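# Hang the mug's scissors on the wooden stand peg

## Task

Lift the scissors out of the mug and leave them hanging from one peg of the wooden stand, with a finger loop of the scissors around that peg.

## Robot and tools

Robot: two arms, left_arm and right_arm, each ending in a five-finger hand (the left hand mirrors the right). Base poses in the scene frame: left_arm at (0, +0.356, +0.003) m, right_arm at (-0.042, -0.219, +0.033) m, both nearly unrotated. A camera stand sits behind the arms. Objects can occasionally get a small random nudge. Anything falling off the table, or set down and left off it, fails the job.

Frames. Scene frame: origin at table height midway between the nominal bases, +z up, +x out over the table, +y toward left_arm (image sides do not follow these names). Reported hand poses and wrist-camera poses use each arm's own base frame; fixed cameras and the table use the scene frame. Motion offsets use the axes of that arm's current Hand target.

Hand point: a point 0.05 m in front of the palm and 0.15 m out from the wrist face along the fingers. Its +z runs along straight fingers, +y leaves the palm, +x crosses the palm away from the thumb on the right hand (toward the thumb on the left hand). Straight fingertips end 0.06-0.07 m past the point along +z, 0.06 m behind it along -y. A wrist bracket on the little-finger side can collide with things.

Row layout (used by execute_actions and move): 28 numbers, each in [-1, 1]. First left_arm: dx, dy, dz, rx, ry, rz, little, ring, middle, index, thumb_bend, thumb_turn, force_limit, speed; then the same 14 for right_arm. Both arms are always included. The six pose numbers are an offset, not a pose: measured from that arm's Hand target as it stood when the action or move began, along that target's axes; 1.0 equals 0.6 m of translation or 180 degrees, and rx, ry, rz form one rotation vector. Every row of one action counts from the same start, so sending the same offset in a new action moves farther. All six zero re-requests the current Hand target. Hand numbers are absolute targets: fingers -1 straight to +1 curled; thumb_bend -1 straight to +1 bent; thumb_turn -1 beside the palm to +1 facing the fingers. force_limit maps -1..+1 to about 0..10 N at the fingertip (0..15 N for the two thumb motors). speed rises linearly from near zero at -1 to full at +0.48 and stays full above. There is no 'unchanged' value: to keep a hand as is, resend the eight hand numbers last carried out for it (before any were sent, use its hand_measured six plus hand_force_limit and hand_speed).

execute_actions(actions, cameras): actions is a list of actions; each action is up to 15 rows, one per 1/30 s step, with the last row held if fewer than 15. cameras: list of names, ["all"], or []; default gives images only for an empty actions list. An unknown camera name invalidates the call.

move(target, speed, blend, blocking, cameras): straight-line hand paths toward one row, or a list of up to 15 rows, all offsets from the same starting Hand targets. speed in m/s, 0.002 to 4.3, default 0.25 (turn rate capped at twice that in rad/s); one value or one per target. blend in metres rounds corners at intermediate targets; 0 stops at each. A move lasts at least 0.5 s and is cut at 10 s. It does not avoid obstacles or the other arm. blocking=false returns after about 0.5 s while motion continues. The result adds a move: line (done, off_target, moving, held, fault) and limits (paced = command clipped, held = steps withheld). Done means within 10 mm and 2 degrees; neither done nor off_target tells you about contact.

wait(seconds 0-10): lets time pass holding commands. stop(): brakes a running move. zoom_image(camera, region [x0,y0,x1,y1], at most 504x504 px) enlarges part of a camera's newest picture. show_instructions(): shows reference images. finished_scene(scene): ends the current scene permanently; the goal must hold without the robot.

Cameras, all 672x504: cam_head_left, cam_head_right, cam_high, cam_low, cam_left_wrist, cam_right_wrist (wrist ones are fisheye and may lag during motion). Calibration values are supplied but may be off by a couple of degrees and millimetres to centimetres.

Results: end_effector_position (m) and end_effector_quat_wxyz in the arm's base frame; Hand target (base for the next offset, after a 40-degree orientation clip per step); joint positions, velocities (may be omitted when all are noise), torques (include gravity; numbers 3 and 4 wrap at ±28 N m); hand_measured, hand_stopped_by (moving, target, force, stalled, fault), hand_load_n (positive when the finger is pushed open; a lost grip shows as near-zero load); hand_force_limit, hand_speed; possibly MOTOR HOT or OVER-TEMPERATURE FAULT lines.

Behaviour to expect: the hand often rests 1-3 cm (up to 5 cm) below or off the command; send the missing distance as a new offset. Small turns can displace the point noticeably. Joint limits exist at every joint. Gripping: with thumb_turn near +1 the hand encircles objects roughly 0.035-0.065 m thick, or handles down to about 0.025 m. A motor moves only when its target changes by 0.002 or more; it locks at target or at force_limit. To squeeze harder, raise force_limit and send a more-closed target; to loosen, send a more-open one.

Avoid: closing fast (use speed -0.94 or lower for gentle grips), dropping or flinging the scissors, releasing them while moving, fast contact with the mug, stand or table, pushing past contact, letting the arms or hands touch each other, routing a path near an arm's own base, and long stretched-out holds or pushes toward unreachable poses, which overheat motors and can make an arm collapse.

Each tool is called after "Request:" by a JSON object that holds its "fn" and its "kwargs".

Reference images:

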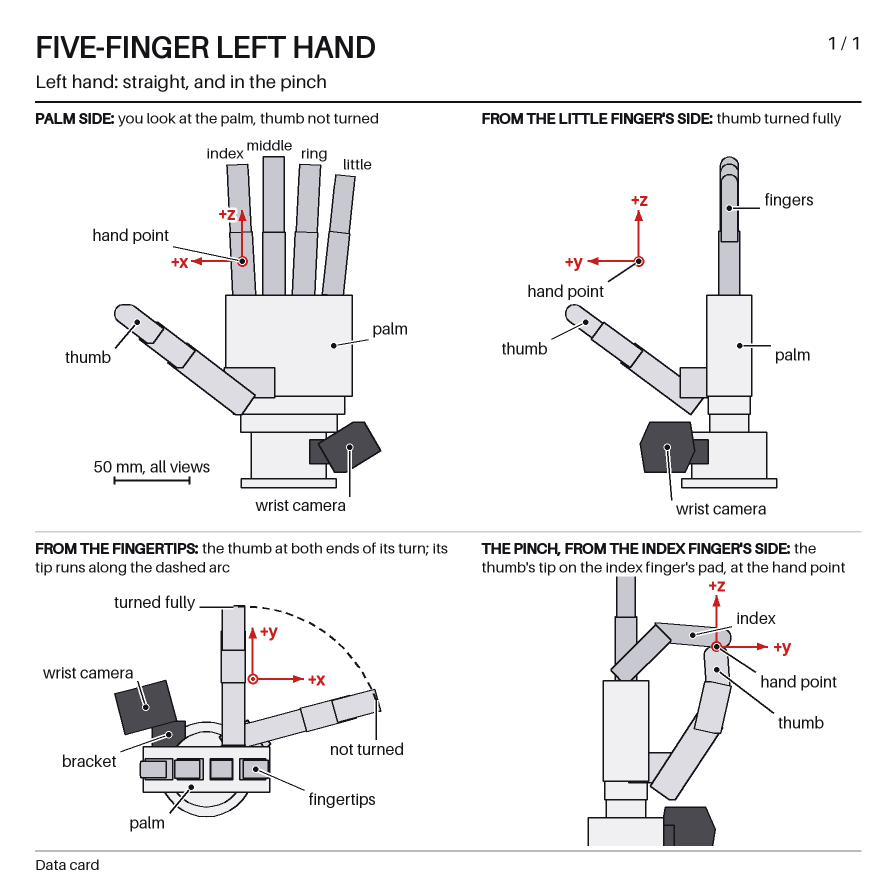

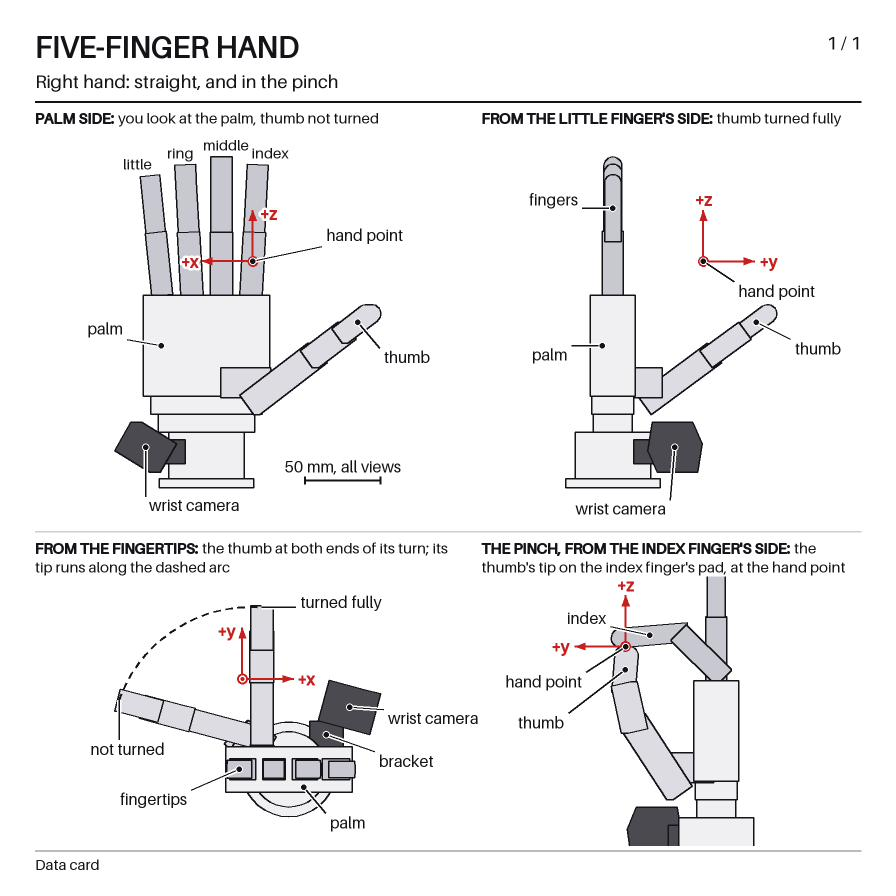

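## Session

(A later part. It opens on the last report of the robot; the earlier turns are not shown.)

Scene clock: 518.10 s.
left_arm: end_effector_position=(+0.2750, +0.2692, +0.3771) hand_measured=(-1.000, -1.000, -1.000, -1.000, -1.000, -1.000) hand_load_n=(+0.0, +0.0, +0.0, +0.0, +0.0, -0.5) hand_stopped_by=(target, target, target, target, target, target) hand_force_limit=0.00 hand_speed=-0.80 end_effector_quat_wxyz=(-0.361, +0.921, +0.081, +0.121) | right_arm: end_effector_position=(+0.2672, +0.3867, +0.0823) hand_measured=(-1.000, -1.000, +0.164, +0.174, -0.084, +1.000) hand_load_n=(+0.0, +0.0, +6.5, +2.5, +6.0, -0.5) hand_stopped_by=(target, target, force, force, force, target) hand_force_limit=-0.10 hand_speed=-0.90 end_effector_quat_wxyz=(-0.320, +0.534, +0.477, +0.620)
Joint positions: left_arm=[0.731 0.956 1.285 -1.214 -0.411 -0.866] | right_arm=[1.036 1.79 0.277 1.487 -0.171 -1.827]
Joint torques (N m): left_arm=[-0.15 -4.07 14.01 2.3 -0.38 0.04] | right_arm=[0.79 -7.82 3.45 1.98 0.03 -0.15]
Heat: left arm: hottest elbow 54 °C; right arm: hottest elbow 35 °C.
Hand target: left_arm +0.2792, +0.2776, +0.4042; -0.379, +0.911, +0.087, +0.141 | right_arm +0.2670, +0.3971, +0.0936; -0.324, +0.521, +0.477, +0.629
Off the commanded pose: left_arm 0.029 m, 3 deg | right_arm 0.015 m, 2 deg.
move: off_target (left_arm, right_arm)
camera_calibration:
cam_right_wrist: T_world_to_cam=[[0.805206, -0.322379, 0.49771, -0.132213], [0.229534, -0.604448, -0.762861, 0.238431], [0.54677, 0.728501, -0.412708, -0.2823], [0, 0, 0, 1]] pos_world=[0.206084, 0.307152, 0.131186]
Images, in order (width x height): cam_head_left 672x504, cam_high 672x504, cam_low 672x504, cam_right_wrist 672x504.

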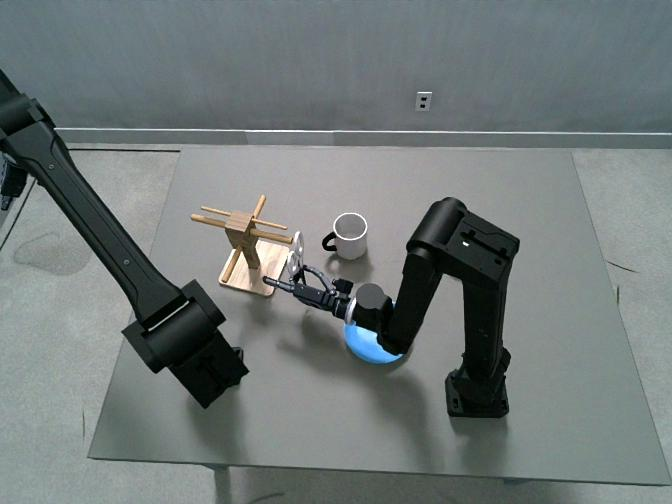

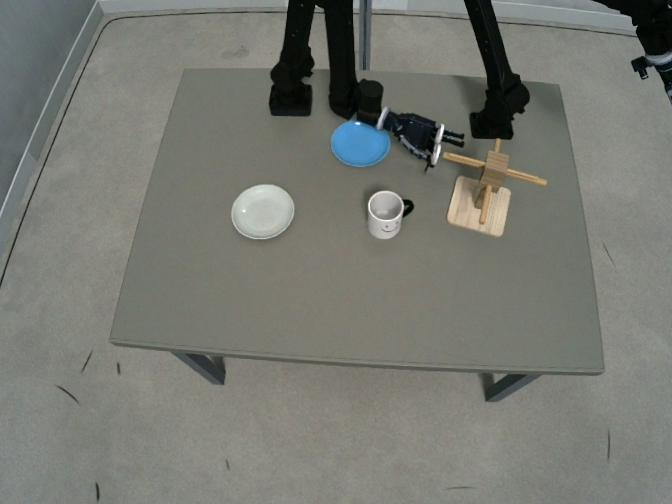

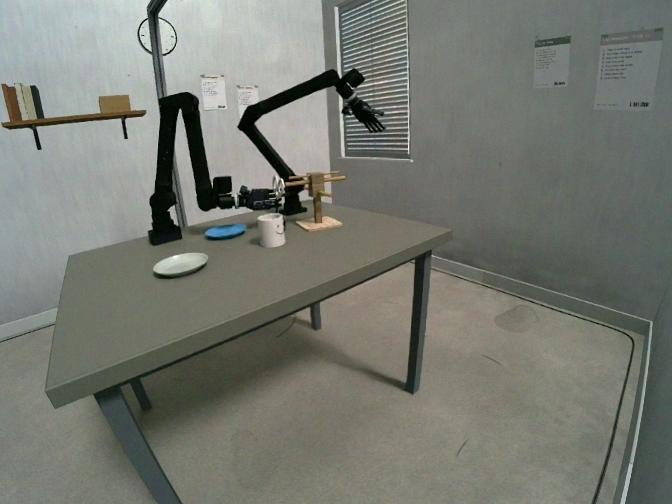

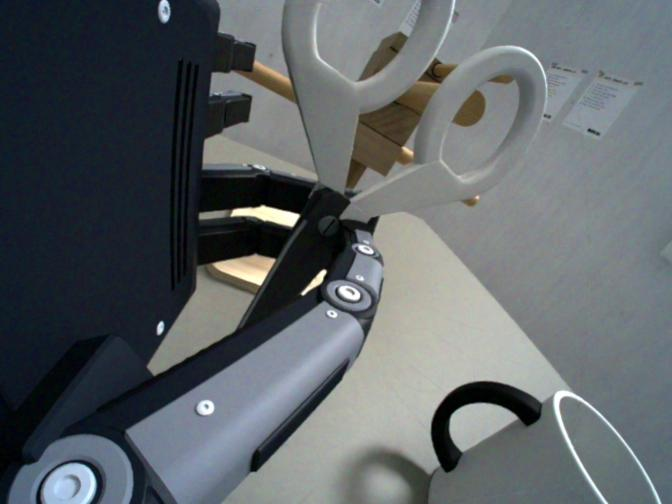

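Request:
{"fn": "move", "kwargs": {"target": [[0,0,0,0,0,0,-1,-1,-1,-1,-1,-1,0,-0.8, -0.0132,0.0102,0.0,0,0,-0.05,-1,-1,0.6,0.6,0.3,1,-0.1,-0.9]], "speed": 0.05, "cameras": ["cam_right_wrist","cam_low","cam_head_left","cam_high"]}}

Request:
{"fn": "zoom_image", "kwargs": {"camera": "cam_right_wrist", "region": [260, 0, 580, 240]}}

Request:
{"fn": "zoom_image", "kwargs": {"camera": "cam_high", "region": [400, 110, 510, 190]}}

Request:
{"fn": "zoom_image", "kwargs": {"camera": "cam_head_left", "region": [220, 200, 350, 300]}}

Scene clock: 539.47 s.
left_arm: end_effector_position=(+0.2750, +0.2692, +0.3771) hand_measured=(-1.000, -1.000, -1.000, -1.000, -1.000, -1.000) hand_load_n=(+0.0, +0.0, +0.0, +0.0, +0.0, +0.0) hand_stopped_by=(target, target, target, target, target, target) hand_force_limit=0.00 hand_speed=-0.80 end_effector_quat_wxyz=(-0.361, +0.921, +0.081, +0.121) | right_arm: end_effector_position=(+0.2670, +0.3904, +0.0827) hand_measured=(-1.000, -1.000, +0.164, +0.174, -0.084, +1.000) hand_load_n=(+0.0, +0.0, +6.5, +2.5, +6.0, -0.5) hand_stopped_by=(target, target, force, force, force, target) hand_force_limit=-0.10 hand_speed=-0.90 end_effector_quat_wxyz=(-0.278, +0.491, +0.520, +0.642)
Joint positions: left_arm=[0.731 0.956 1.285 -1.214 -0.411 -0.866] | right_arm=[1.036 1.852 0.288 1.542 -0.188 -1.982]
Joint torques (N m): left_arm=[-0.15 -4.01 14.02 2.3 -0.37 0.03] | right_arm=[-0.97 -6.01 3.07 3.11 -0.21 -0.16]
Heat: left arm: hottest elbow 55 °C; right arm: hottest elbow 34 °C.
Hand target: left_arm +0.2792, +0.2776, +0.4042; -0.379, +0.911, +0.087, +0.141 | right_arm +0.2745, +0.3943, +0.0876; -0.274, +0.482, +0.516, +0.653
Off the commanded pose: left_arm 0.029 m, 3 deg | right_arm 0.010 m, 2 deg.
move: off_target (left_arm)
camera_calibration:
cam_right_wrist: T_world_to_cam=[[0.729644, -0.277594, 0.624949, -0.138896], [0.348252, -0.635667, -0.688947, 0.215335], [0.588507, 0.720326, -0.367138, -0.296373], [0, 0, 0, 1]] pos_world=[0.200771, 0.31181, 0.126348]
Images, in order (width x height): cam_head_left 672x504, cam_high 672x504, cam_low 672x504, cam_right_wrist 672x504.

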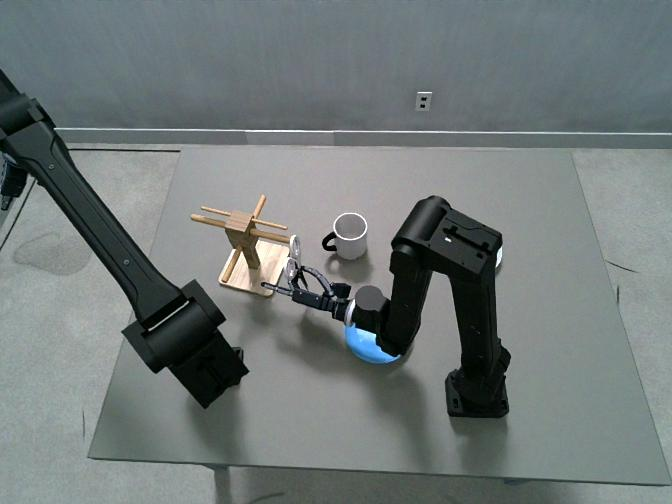

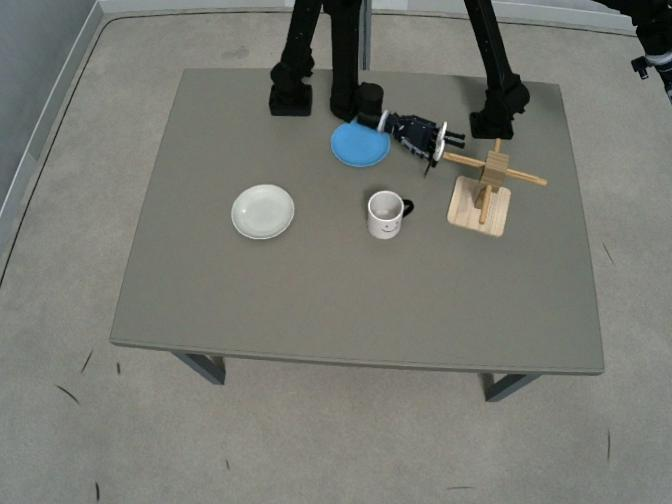

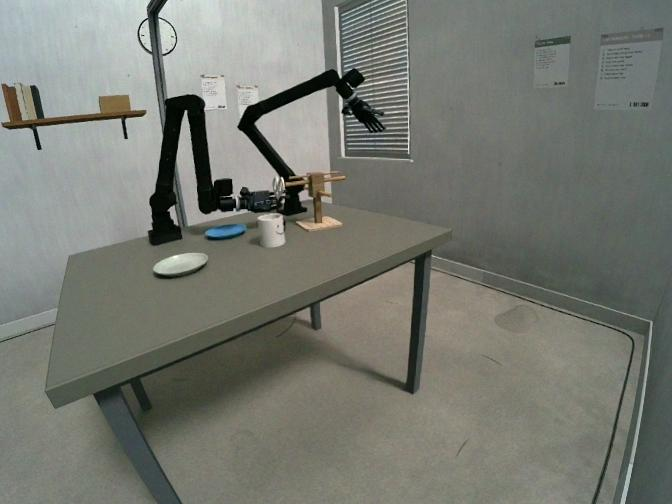

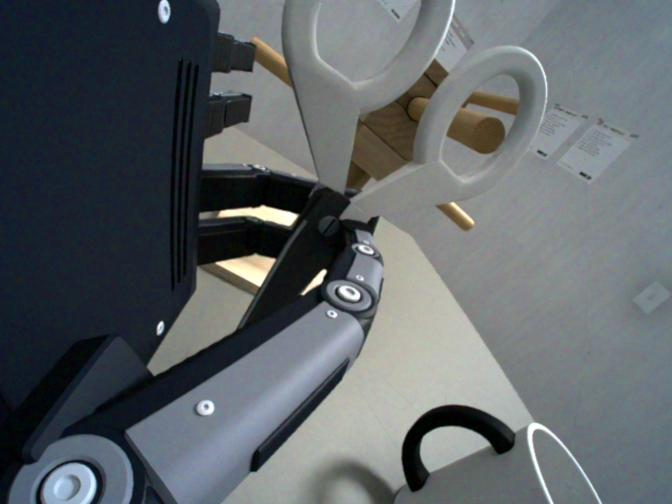

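Scaled by 1.575 from the camera's 672x504 image, which has a finer 960x720 frame.

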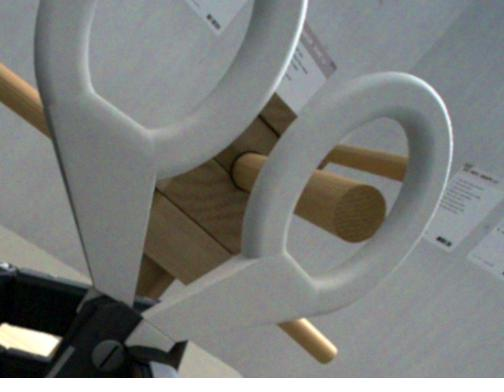

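Scaled by 4.582 from the camera's 672x504 image, which has a finer 960x720 frame.

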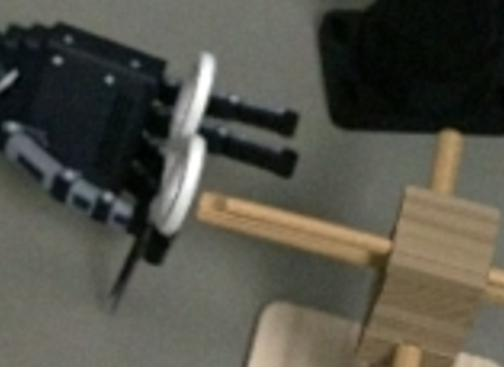

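Scaled by 3.877 from the camera's 672x504 image, which has a finer 960x720 frame.

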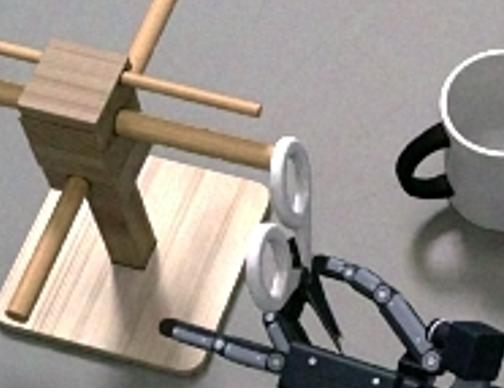

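Request:
{"fn": "move", "kwargs": {"target": [[0,0,0,0,0,0,-1,-1,-1,-1,-1,-1,0,-0.8, -0.0162,0.0112,0.0,0,0,0,-1,-1,0.6,0.6,0.3,1,-0.1,-0.9]], "speed": 0.05, "cameras": ["cam_right_wrist","cam_head_left","cam_high"]}}

Request:
{"fn": "zoom_image", "kwargs": {"camera": "cam_right_wrist", "region": [260, 0, 580, 240]}}

Request:
{"fn": "zoom_image", "kwargs": {"camera": "cam_high", "region": [400, 110, 510, 190]}}

Request:
{"fn": "zoom_image", "kwargs": {"camera": "cam_head_left", "region": [220, 200, 350, 300]}}

Scene clock: 547.67 s.
left_arm: end_effector_position=(+0.2750, +0.2692, +0.3771) hand_measured=(-1.000, -1.000, -1.000, -1.000, -1.000, -1.000) hand_load_n=(+0.0, -0.5, +0.0, +0.0, +0.0, +0.0) hand_stopped_by=(target, target, target, target, target, target) hand_force_limit=0.00 hand_speed=-0.80 end_effector_quat_wxyz=(-0.361, +0.921, +0.081, +0.121) | right_arm: end_effector_position=(+0.2762, +0.3880, +0.0769) hand_measured=(-1.000, -1.000, +0.164, +0.174, -0.084, +1.000) hand_load_n=(+0.0, +0.0, +6.5, +2.5, +6.0, -0.5) hand_stopped_by=(target, target, force, force, force, target) hand_force_limit=-0.10 hand_speed=-0.90 end_effector_quat_wxyz=(-0.278, +0.490, +0.520, +0.642)
Joint positions: left_arm=[0.731 0.956 1.285 -1.214 -0.411 -0.866] | right_arm=[1.001 1.886 0.298 1.565 -0.224 -1.982]
Joint torques (N m): left_arm=[-0.15 -4.13 13.98 2.29 -0.38 0.04] | right_arm=[-1.03 -6.24 2.74 3.1 -0.21 -0.17]
Heat: left arm: hottest elbow 55 °C; right arm: hottest elbow 33 °C.
Hand target: left_arm +0.2792, +0.2776, +0.4042; -0.379, +0.911, +0.087, +0.141 | right_arm +0.2839, +0.3907, +0.0813; -0.274, +0.482, +0.516, +0.653
Off the commanded pose: left_arm 0.029 m, 3 deg | right_arm 0.009 m, 2 deg.
joint sent to its limit (right arm) — joint 4 (wrist pitch), upper limit. The joint targets still meet the commanded pose.
move: off_target (left_arm)
camera_calibration:
cam_right_wrist: T_world_to_cam=[[0.729859, -0.27705, 0.624939, -0.142962], [0.349146, -0.634879, -0.689221, 0.206115], [0.587709, 0.721229, -0.366641, -0.302347], [0, 0, 0, 1]] pos_world=[0.21007, 0.309312, 0.120549]
Images, in order (width x height): cam_head_left 672x504, cam_high 672x504, cam_right_wrist 672x504.

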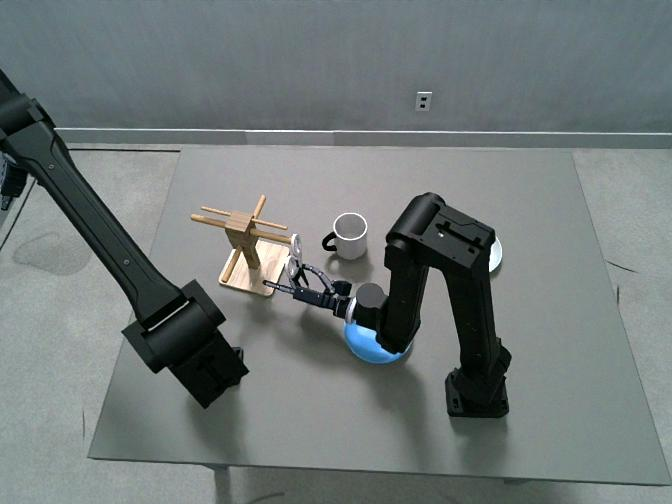

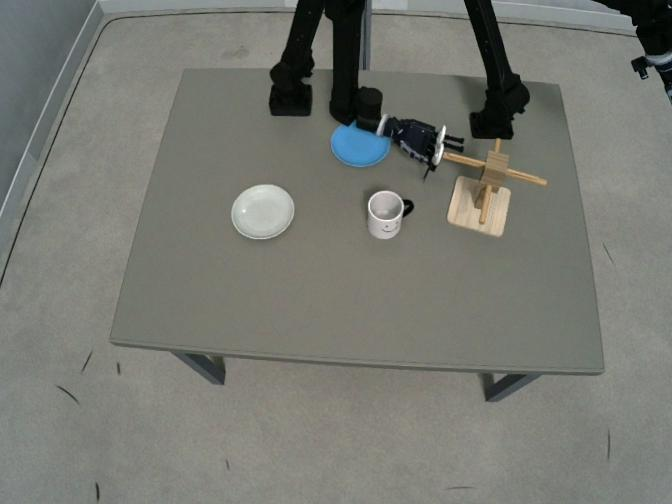

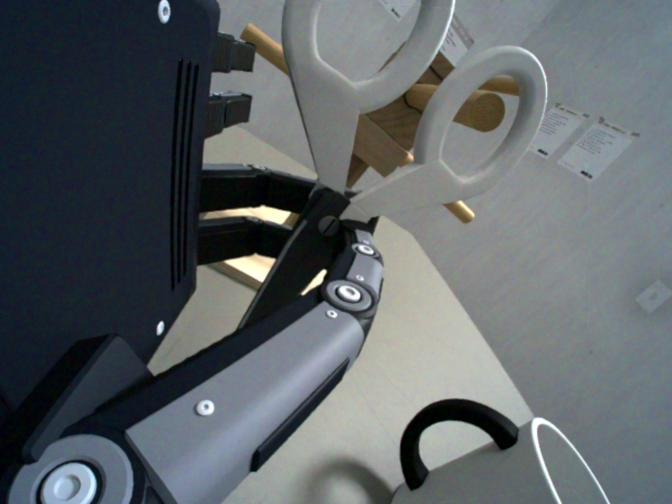

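Scaled by 1.575 from the camera's 672x504 image, which has a finer 960x720 frame.

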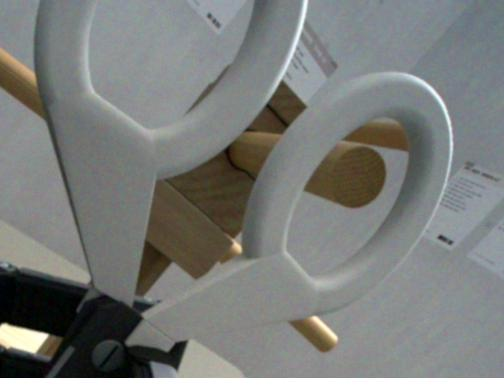

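Scaled by 4.582 from the camera's 672x504 image, which has a finer 960x720 frame.

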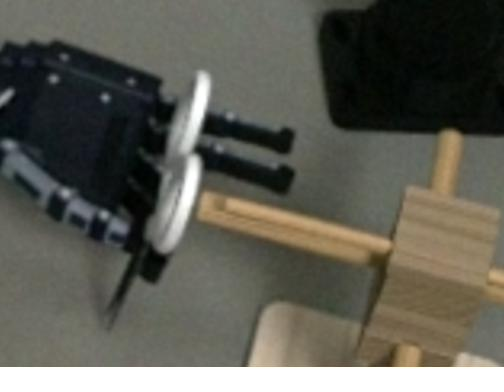

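Scaled by 3.877 from the camera's 672x504 image, which has a finer 960x720 frame.

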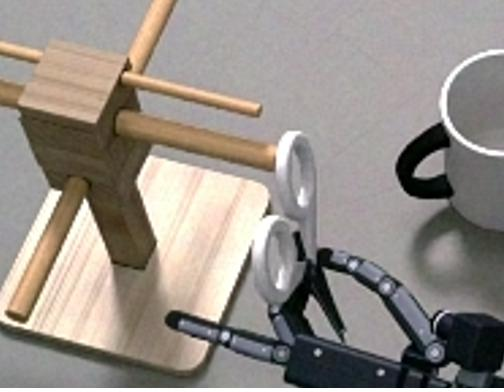

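Request:
{"fn": "move", "kwargs": {"target": [[0,0,0,0,0,0,-1,-1,-1,-1,-1,-1,0,-0.8, 0.0005,0.0002,0.022,0,0,0,-1,-1,0.6,0.6,0.3,1,-0.1,-0.9]], "speed": 0.05, "cameras": ["cam_right_wrist","cam_head_left","cam_high"]}}

Request:
{"fn": "zoom_image", "kwargs": {"camera": "cam_right_wrist", "region": [260, 0, 580, 240]}}

Request:
{"fn": "zoom_image", "kwargs": {"camera": "cam_high", "region": [400, 110, 510, 190]}}

Request:
{"fn": "zoom_image", "kwargs": {"camera": "cam_head_left", "region": [220, 200, 350, 300]}}

Scene clock: 557.63 s.
left_arm: end_effector_position=(+0.2750, +0.2692, +0.3771) hand_measured=(-1.000, -1.000, -1.000, -1.000, -1.000, -1.000) hand_load_n=(+0.0, +0.0, +0.0, +0.0, +0.0, -0.5) hand_stopped_by=(target, target, target, target, target, target) hand_force_limit=0.00 hand_speed=-0.80 end_effector_quat_wxyz=(-0.361, +0.921, +0.081, +0.121) | right_arm: end_effector_position=(+0.2839, +0.3984, +0.0841) hand_measured=(-1.000, -1.000, +0.164, +0.174, -0.084, +1.000) hand_load_n=(+0.0, +0.0, +6.5, +2.0, +6.0, -0.5) hand_stopped_by=(target, target, force, force, force, target) hand_force_limit=-0.10 hand_speed=-0.90 end_effector_quat_wxyz=(-0.278, +0.484, +0.514, +0.651)
Joint positions: left_arm=[0.731 0.956 1.285 -1.214 -0.411 -0.866] | right_arm=[1.001 1.886 0.332 1.557 -0.219 -1.982]
Joint torques (N m): left_arm=[-0.09 -4.13 14.01 2.32 -0.38 0.04] | right_arm=[-0.26 -6.53 3.04 2.02 0.03 -0.17]
Heat: left arm: hottest elbow 55 °C; right arm: hottest elbow 33 °C.
Hand target: left_arm +0.2792, +0.2776, +0.4042; -0.379, +0.911, +0.087, +0.141 | right_arm +0.2885, +0.4030, +0.0817; -0.274, +0.483, +0.516, +0.653
Off the commanded pose: left_arm 0.029 m, 3 deg | right_arm 0.007 m, 1 deg.
move: off_target (left_arm)
camera_calibration:
cam_right_wrist: T_world_to_cam=[[0.719839, -0.293774, 0.628911, -0.141077], [0.356259, -0.621238, -0.697956, 0.208236], [0.595745, 0.726471, -0.342532, -0.318134], [0, 0, 0, 1]] pos_world=[0.216893, 0.319035, 0.125093]
Images, in order (width x height): cam_head_left 672x504, cam_high 672x504, cam_right_wrist 672x504.

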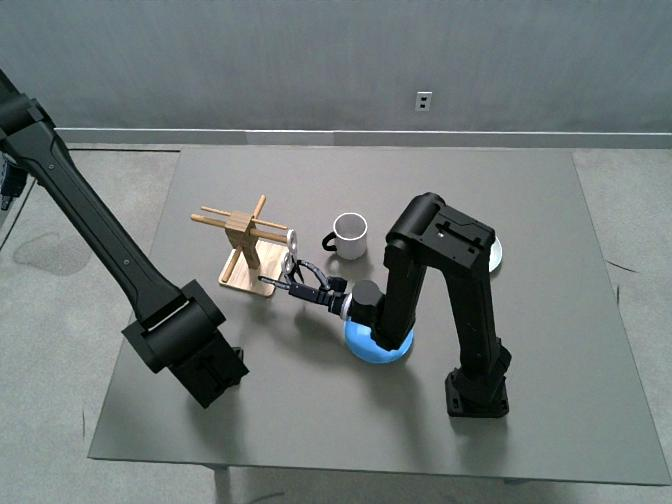

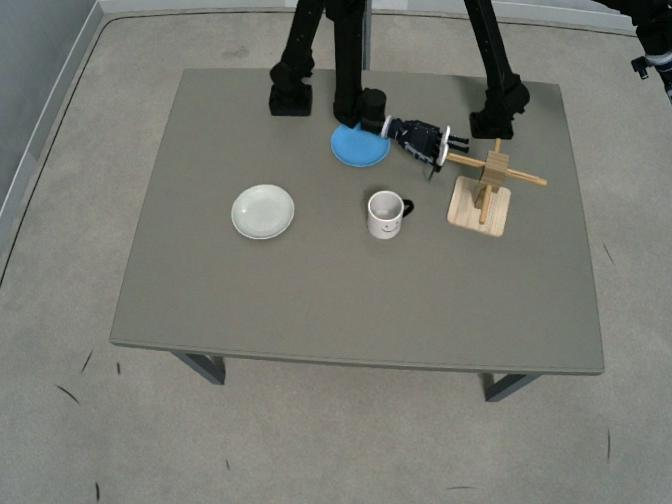

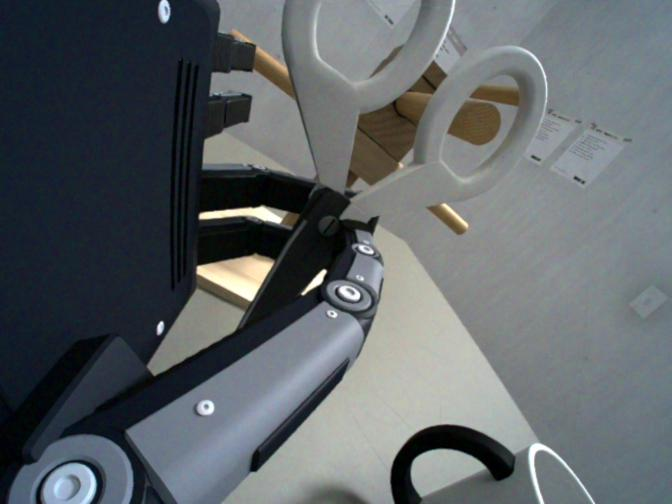

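Scaled by 1.575 from the camera's 672x504 image, which has a finer 960x720 frame.

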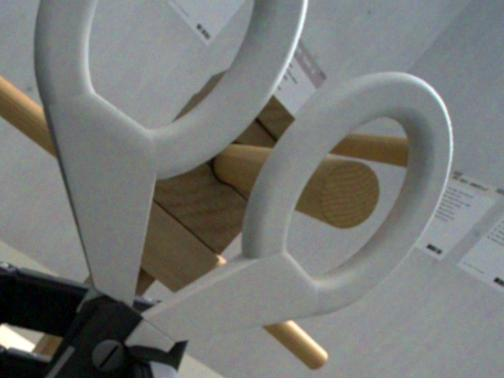

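Scaled by 4.582 from the camera's 672x504 image, which has a finer 960x720 frame.

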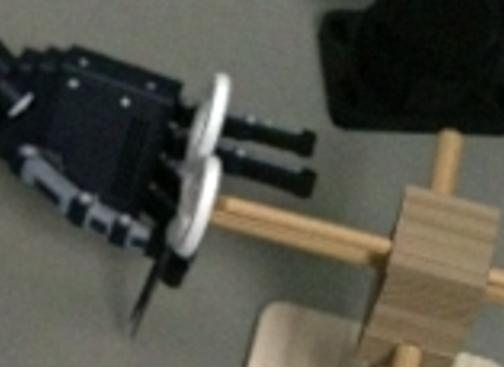

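Scaled by 3.877 from the camera's 672x504 image, which has a finer 960x720 frame.

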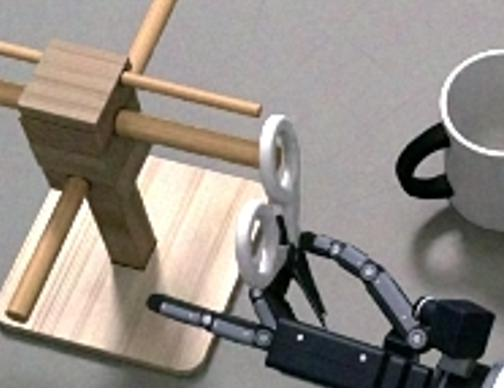

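Request:
{"fn": "move", "kwargs": {"target": [[0,0,0,0,0,0,-1,-1,-1,-1,-1,-1,0,-0.8, -0.0130,-0.0077,0.0165,0,0,0,-1,-1,0.6,0.6,0.3,1,-0.1,-0.9]], "speed": 0.04, "cameras": ["cam_right_wrist","cam_head_left","cam_high"]}}

Request:
{"fn": "zoom_image", "kwargs": {"camera": "cam_right_wrist", "region": [260, 0, 580, 240]}}

Request:
{"fn": "zoom_image", "kwargs": {"camera": "cam_high", "region": [400, 110, 510, 190]}}

Request:
{"fn": "zoom_image", "kwargs": {"camera": "cam_head_left", "region": [220, 200, 350, 300]}}

Scene clock: 566.40 s.
left_arm: end_effector_position=(+0.2750, +0.2692, +0.3771) hand_measured=(-1.000, -1.000, -1.000, -1.000, -1.000, -1.000) hand_load_n=(+0.0, +0.0, +0.0, +0.0, +0.0, -0.5) hand_stopped_by=(target, target, target, target, target, target) hand_force_limit=0.00 hand_speed=-0.80 end_effector_quat_wxyz=(-0.361, +0.921, +0.081, +0.121) | right_arm: end_effector_position=(+0.2906, +0.4056, +0.0731) hand_measured=(-1.000, -1.000, +0.164, +0.174, -0.084, +1.000) hand_load_n=(+0.0, +0.0, +6.5, +3.0, +5.5, -1.0) hand_stopped_by=(target, target, force, force, force, target) hand_force_limit=-0.10 hand_speed=-0.90 end_effector_quat_wxyz=(-0.273, +0.488, +0.516, +0.649)
Joint positions: left_arm=[0.731 0.956 1.285 -1.214 -0.411 -0.866] | right_arm=[1.001 1.929 0.363 1.557 -0.211 -1.987]
Joint torques (N m): left_arm=[-0.21 -4.07 14 2.29 -0.38 0.03] | right_arm=[0.44 -6.71 2.92 2.63 0.1 -0.12]
Heat: left arm: hottest elbow 55 °C; right arm: hottest elbow 33 °C.
Hand target: left_arm +0.2792, +0.2776, +0.4042; -0.379, +0.911, +0.087, +0.141 | right_arm +0.2910, +0.4128, +0.0728; -0.274, +0.482, +0.516, +0.653
Off the commanded pose: left_arm 0.029 m, 3 deg | right_arm 0.007 m, 1 deg.
move: off_target (left_arm)
camera_calibration:
cam_right_wrist: T_world_to_cam=[[0.718528, -0.292726, 0.630895, -0.137023], [0.349706, -0.632043, -0.69154, 0.208469], [0.601185, 0.717519, -0.351772, -0.328431], [0, 0, 0, 1]] pos_world=[0.222999, 0.327306, 0.115079]
Images, in order (width x height): cam_head_left 672x504, cam_high 672x504, cam_right_wrist 672x504.

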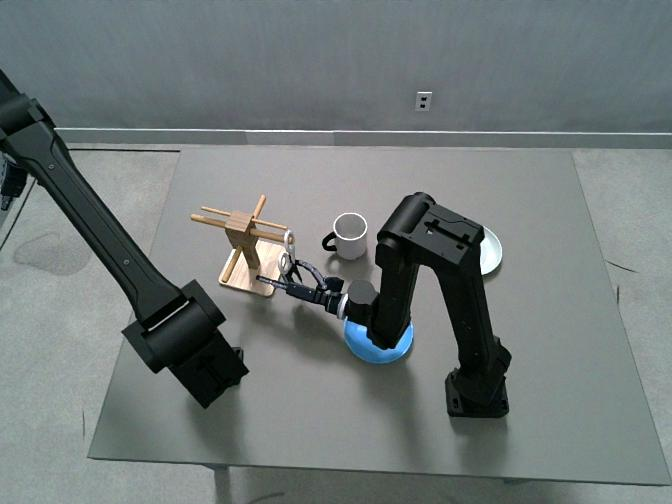

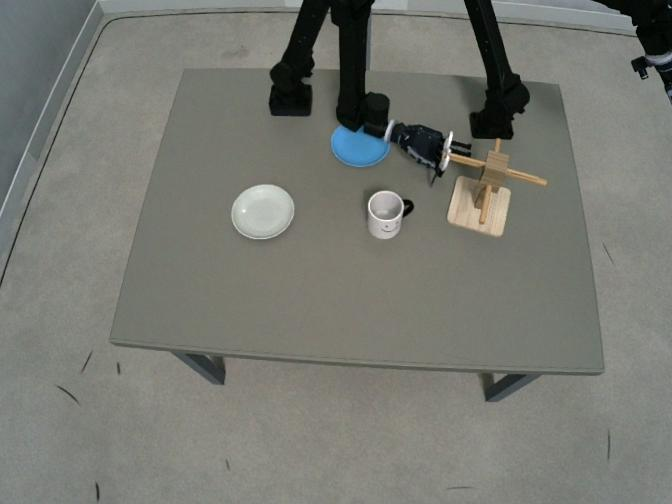

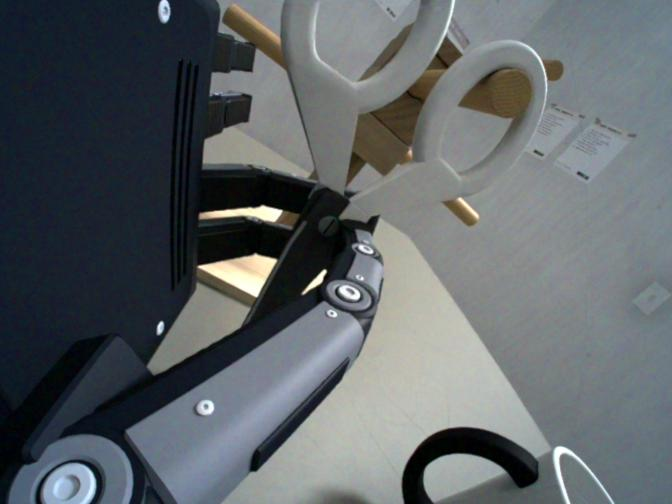

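Scaled by 1.575 from the camera's 672x504 image, which has a finer 960x720 frame.

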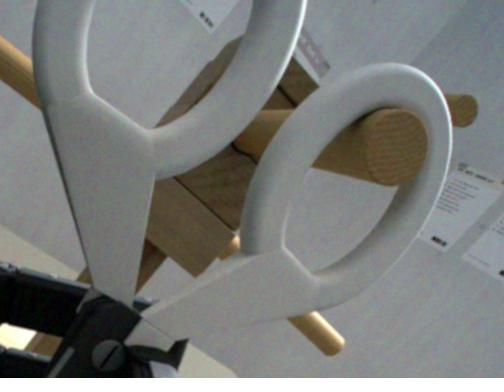

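Scaled by 4.582 from the camera's 672x504 image, which has a finer 960x720 frame.

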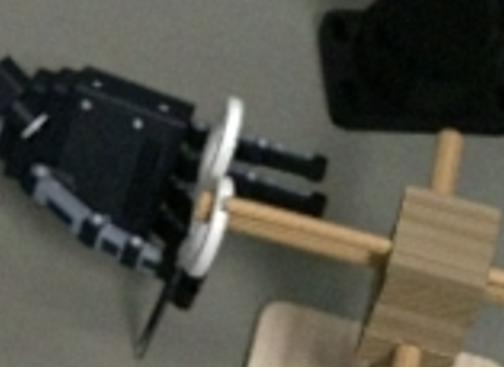

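Scaled by 3.877 from the camera's 672x504 image, which has a finer 960x720 frame.

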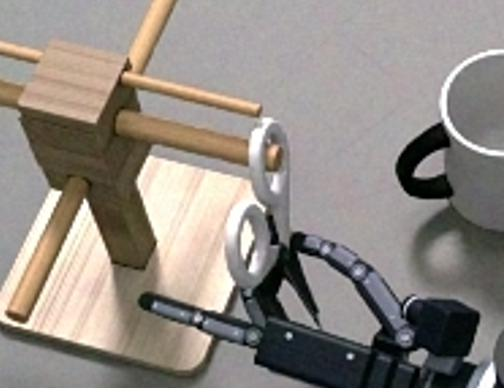

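Request:
{"fn": "move", "kwargs": {"target": [[0,0,0,0,0,0,-1,-1,-1,-1,-1,-1,0,-0.8, 0.0023,0.0023,0.021,0,0,0,-1,-1,0.6,0.6,0.3,1,-0.1,-0.9]], "speed": 0.04, "cameras": ["cam_right_wrist","cam_head_left","cam_high"]}}

Request:
{"fn": "zoom_image", "kwargs": {"camera": "cam_right_wrist", "region": [260, 0, 580, 240]}}

Request:
{"fn": "zoom_image", "kwargs": {"camera": "cam_high", "region": [400, 110, 510, 190]}}

Request:
{"fn": "zoom_image", "kwargs": {"camera": "cam_head_left", "region": [220, 200, 350, 300]}}

Scene clock: 570.67 s.
left_arm: end_effector_position=(+0.2750, +0.2692, +0.3771) hand_measured=(-1.000, -1.000, -1.000, -1.000, -1.000, -1.000) hand_load_n=(+0.0, +0.0, +0.0, +0.0, +0.0, -0.5) hand_stopped_by=(target, target, target, target, target, target) hand_force_limit=0.00 hand_speed=-0.80 end_effector_quat_wxyz=(-0.361, +0.921, +0.081, +0.121) | right_arm: end_effector_position=(+0.2958, +0.4158, +0.0758) hand_measured=(-1.000, -1.000, +0.164, +0.174, -0.084, +1.000) hand_load_n=(+0.0, +0.0, +6.0, +2.5, +5.5, -1.5) hand_stopped_by=(target, target, force, force, force, target) hand_force_limit=-0.10 hand_speed=-0.90 end_effector_quat_wxyz=(-0.273, +0.486, +0.514, +0.652)
Joint positions: left_arm=[0.731 0.956 1.285 -1.214 -0.411 -0.866] | right_arm=[1.005 1.929 0.393 1.536 -0.205 -1.988]
Joint torques (N m): left_arm=[-0.09 -4.07 14.01 2.29 -0.37 0.03] | right_arm=[0.56 -7.53 3.32 1.85 0.12 -0.12]
Heat: left arm: hottest elbow 55 °C; right arm: hottest elbow 33 °C.
Hand target: left_arm +0.2792, +0.2776, +0.4042; -0.379, +0.911, +0.087, +0.141 | right_arm +0.2961, +0.4242, +0.0747; -0.274, +0.482, +0.516, +0.653
Off the commanded pose: left_arm 0.029 m, 3 deg | right_arm 0.009 m, 0 deg.
move: off_target (left_arm)
camera_calibration:
cam_right_wrist: T_world_to_cam=[[0.714932, -0.297824, 0.632592, -0.136353], [0.352589, -0.627717, -0.694012, 0.212541], [0.603782, 0.719216, -0.343765, -0.339963], [0, 0, 0, 1]] pos_world=[0.227807, 0.337313, 0.116894]
Images, in order (width x height): cam_head_left 672x504, cam_high 672x504, cam_right_wrist 672x504.

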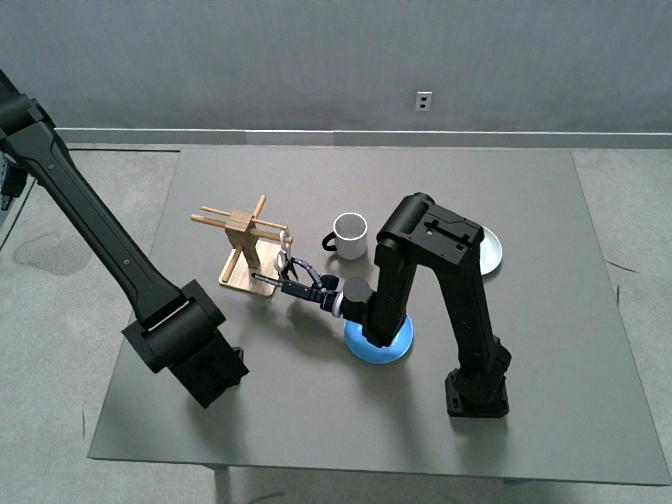

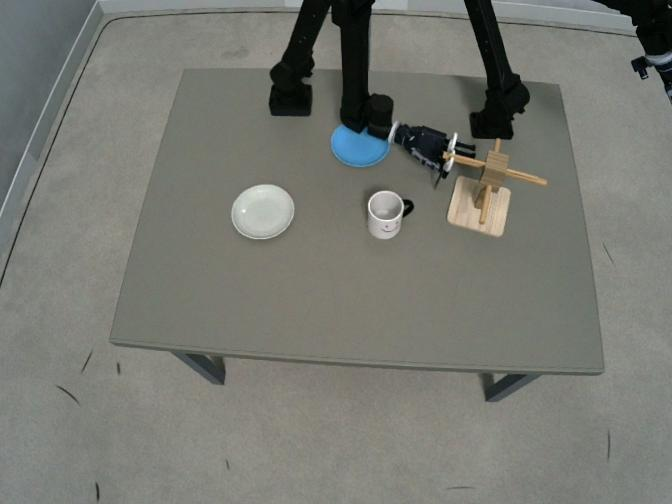

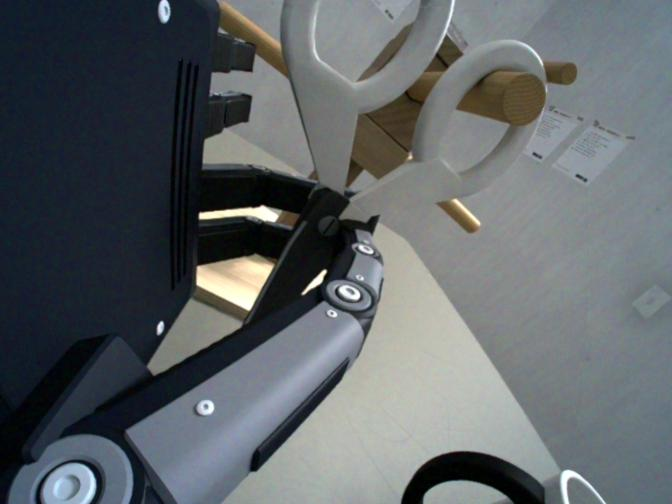

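Scaled by 1.575 from the camera's 672x504 image, which has a finer 960x720 frame.

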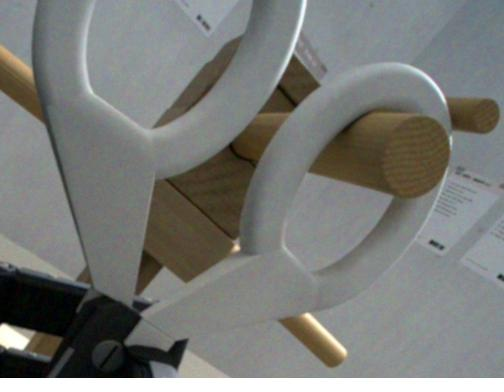

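Scaled by 4.582 from the camera's 672x504 image, which has a finer 960x720 frame.

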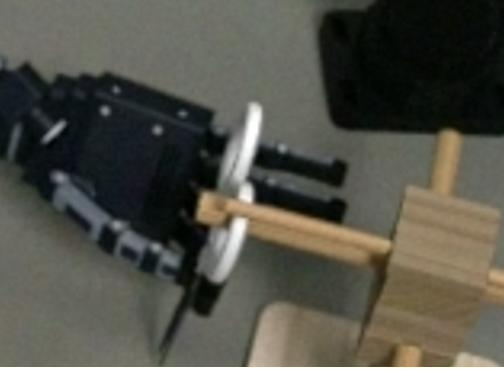

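Scaled by 3.877 from the camera's 672x504 image, which has a finer 960x720 frame.

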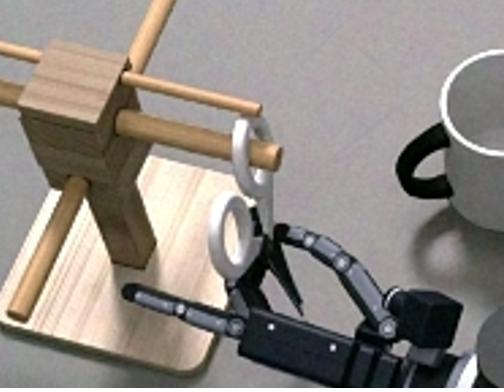

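Request:
{"fn": "move", "kwargs": {"target": [[0,0,0,0,0,0,-1,-1,-1,-1,-1,-1,0,-0.8, 0.0005,0.0032,0.0265,0,0,0,-1,-1,0.6,0.6,0.3,1,-0.1,-0.9]], "speed": 0.04, "cameras": ["cam_right_wrist","cam_head_left","cam_high"]}}

Request:
{"fn": "zoom_image", "kwargs": {"camera": "cam_right_wrist", "region": [260, 0, 580, 240]}}

Request:
{"fn": "zoom_image", "kwargs": {"camera": "cam_high", "region": [400, 110, 510, 190]}}

Request:
{"fn": "zoom_image", "kwargs": {"camera": "cam_head_left", "region": [220, 200, 350, 300]}}

Scene clock: 573.13 s.
left_arm: end_effector_position=(+0.2750, +0.2692, +0.3771) hand_measured=(-1.000, -1.000, -1.000, -1.000, -1.000, -1.000) hand_load_n=(+0.0, +0.0, +0.0, +0.0, +0.0, +0.0) hand_stopped_by=(target, target, target, target, target, target) hand_force_limit=0.00 hand_speed=-0.80 end_effector_quat_wxyz=(-0.361, +0.921, +0.081, +0.121) | right_arm: end_effector_position=(+0.3024, +0.4297, +0.0762) hand_measured=(-1.000, -1.000, +0.164, +0.174, -0.084, +1.000) hand_load_n=(+0.0, +0.0, +6.5, +3.0, +5.0, -1.5) hand_stopped_by=(target, target, force, force, force, target) hand_force_limit=-0.10 hand_speed=-0.90 end_effector_quat_wxyz=(-0.273, +0.486, +0.515, +0.652)
Joint positions: left_arm=[0.731 0.956 1.285 -1.214 -0.411 -0.866] | right_arm=[1.011 1.929 0.433 1.494 -0.201 -1.989]
Joint torques (N m): left_arm=[-0.09 -3.96 14.01 2.29 -0.38 0.04] | right_arm=[0.62 -7.88 3.79 1.87 0.14 -0.11]
Heat: left arm: hottest elbow 55 °C; right arm: hottest elbow 32 °C.
Hand target: left_arm +0.2792, +0.2776, +0.4042; -0.379, +0.911, +0.087, +0.141 | right_arm +0.3031, +0.4387, +0.0758; -0.274, +0.482, +0.516, +0.653
Off the commanded pose: left_arm 0.029 m, 3 deg | right_arm 0.009 m, 0 deg.
move: off_target (left_arm)
camera_calibration:
cam_right_wrist: T_world_to_cam=[[0.714925, -0.296204, 0.633361, -0.13804], [0.353324, -0.628626, -0.692814, 0.219325], [0.603361, 0.719092, -0.344764, -0.353539], [0, 0, 0, 1]] pos_world=[0.234507, 0.351212, 0.117493]
Images, in order (width x height): cam_head_left 672x504, cam_high 672x504, cam_right_wrist 672x504.

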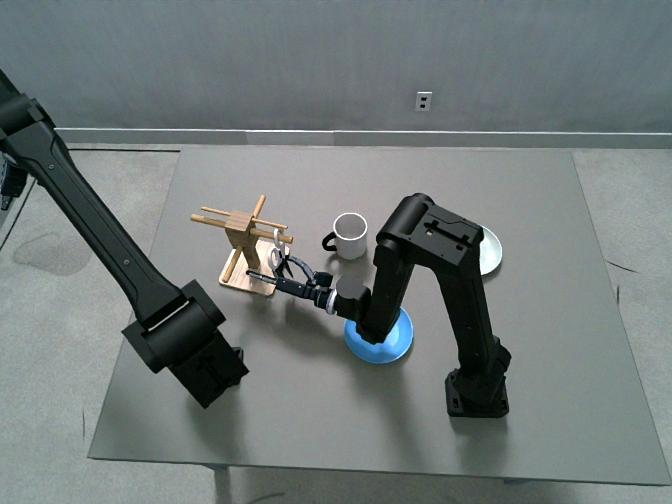

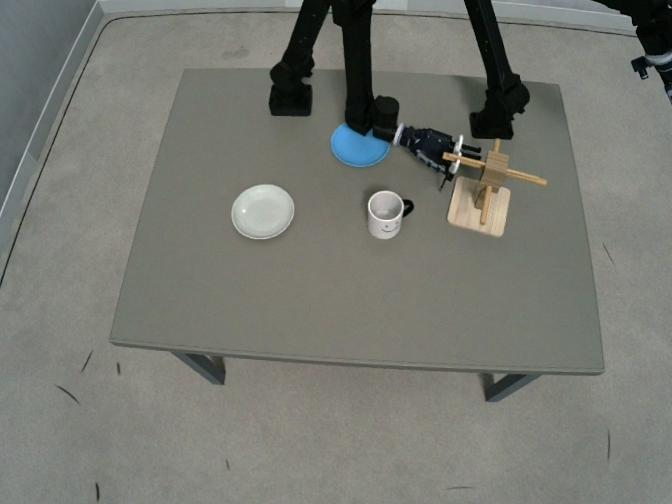

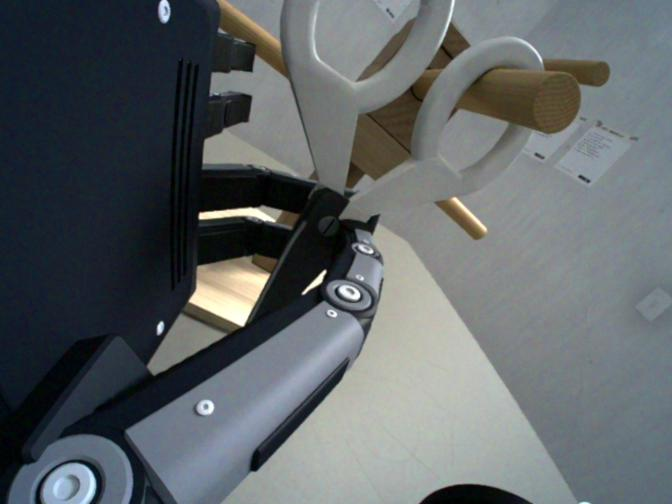

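Scaled by 1.575 from the camera's 672x504 image, which has a finer 960x720 frame.

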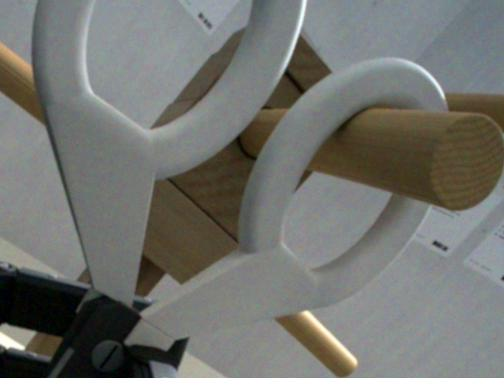

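Scaled by 4.582 from the camera's 672x504 image, which has a finer 960x720 frame.

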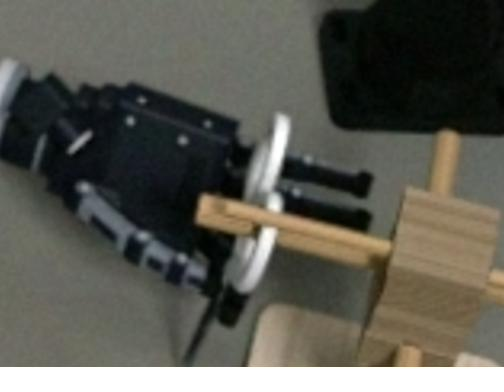

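Scaled by 3.877 from the camera's 672x504 image, which has a finer 960x720 frame.

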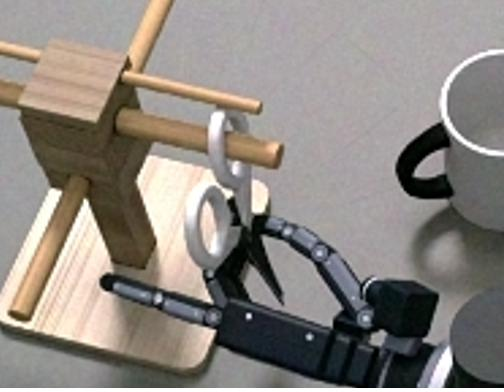

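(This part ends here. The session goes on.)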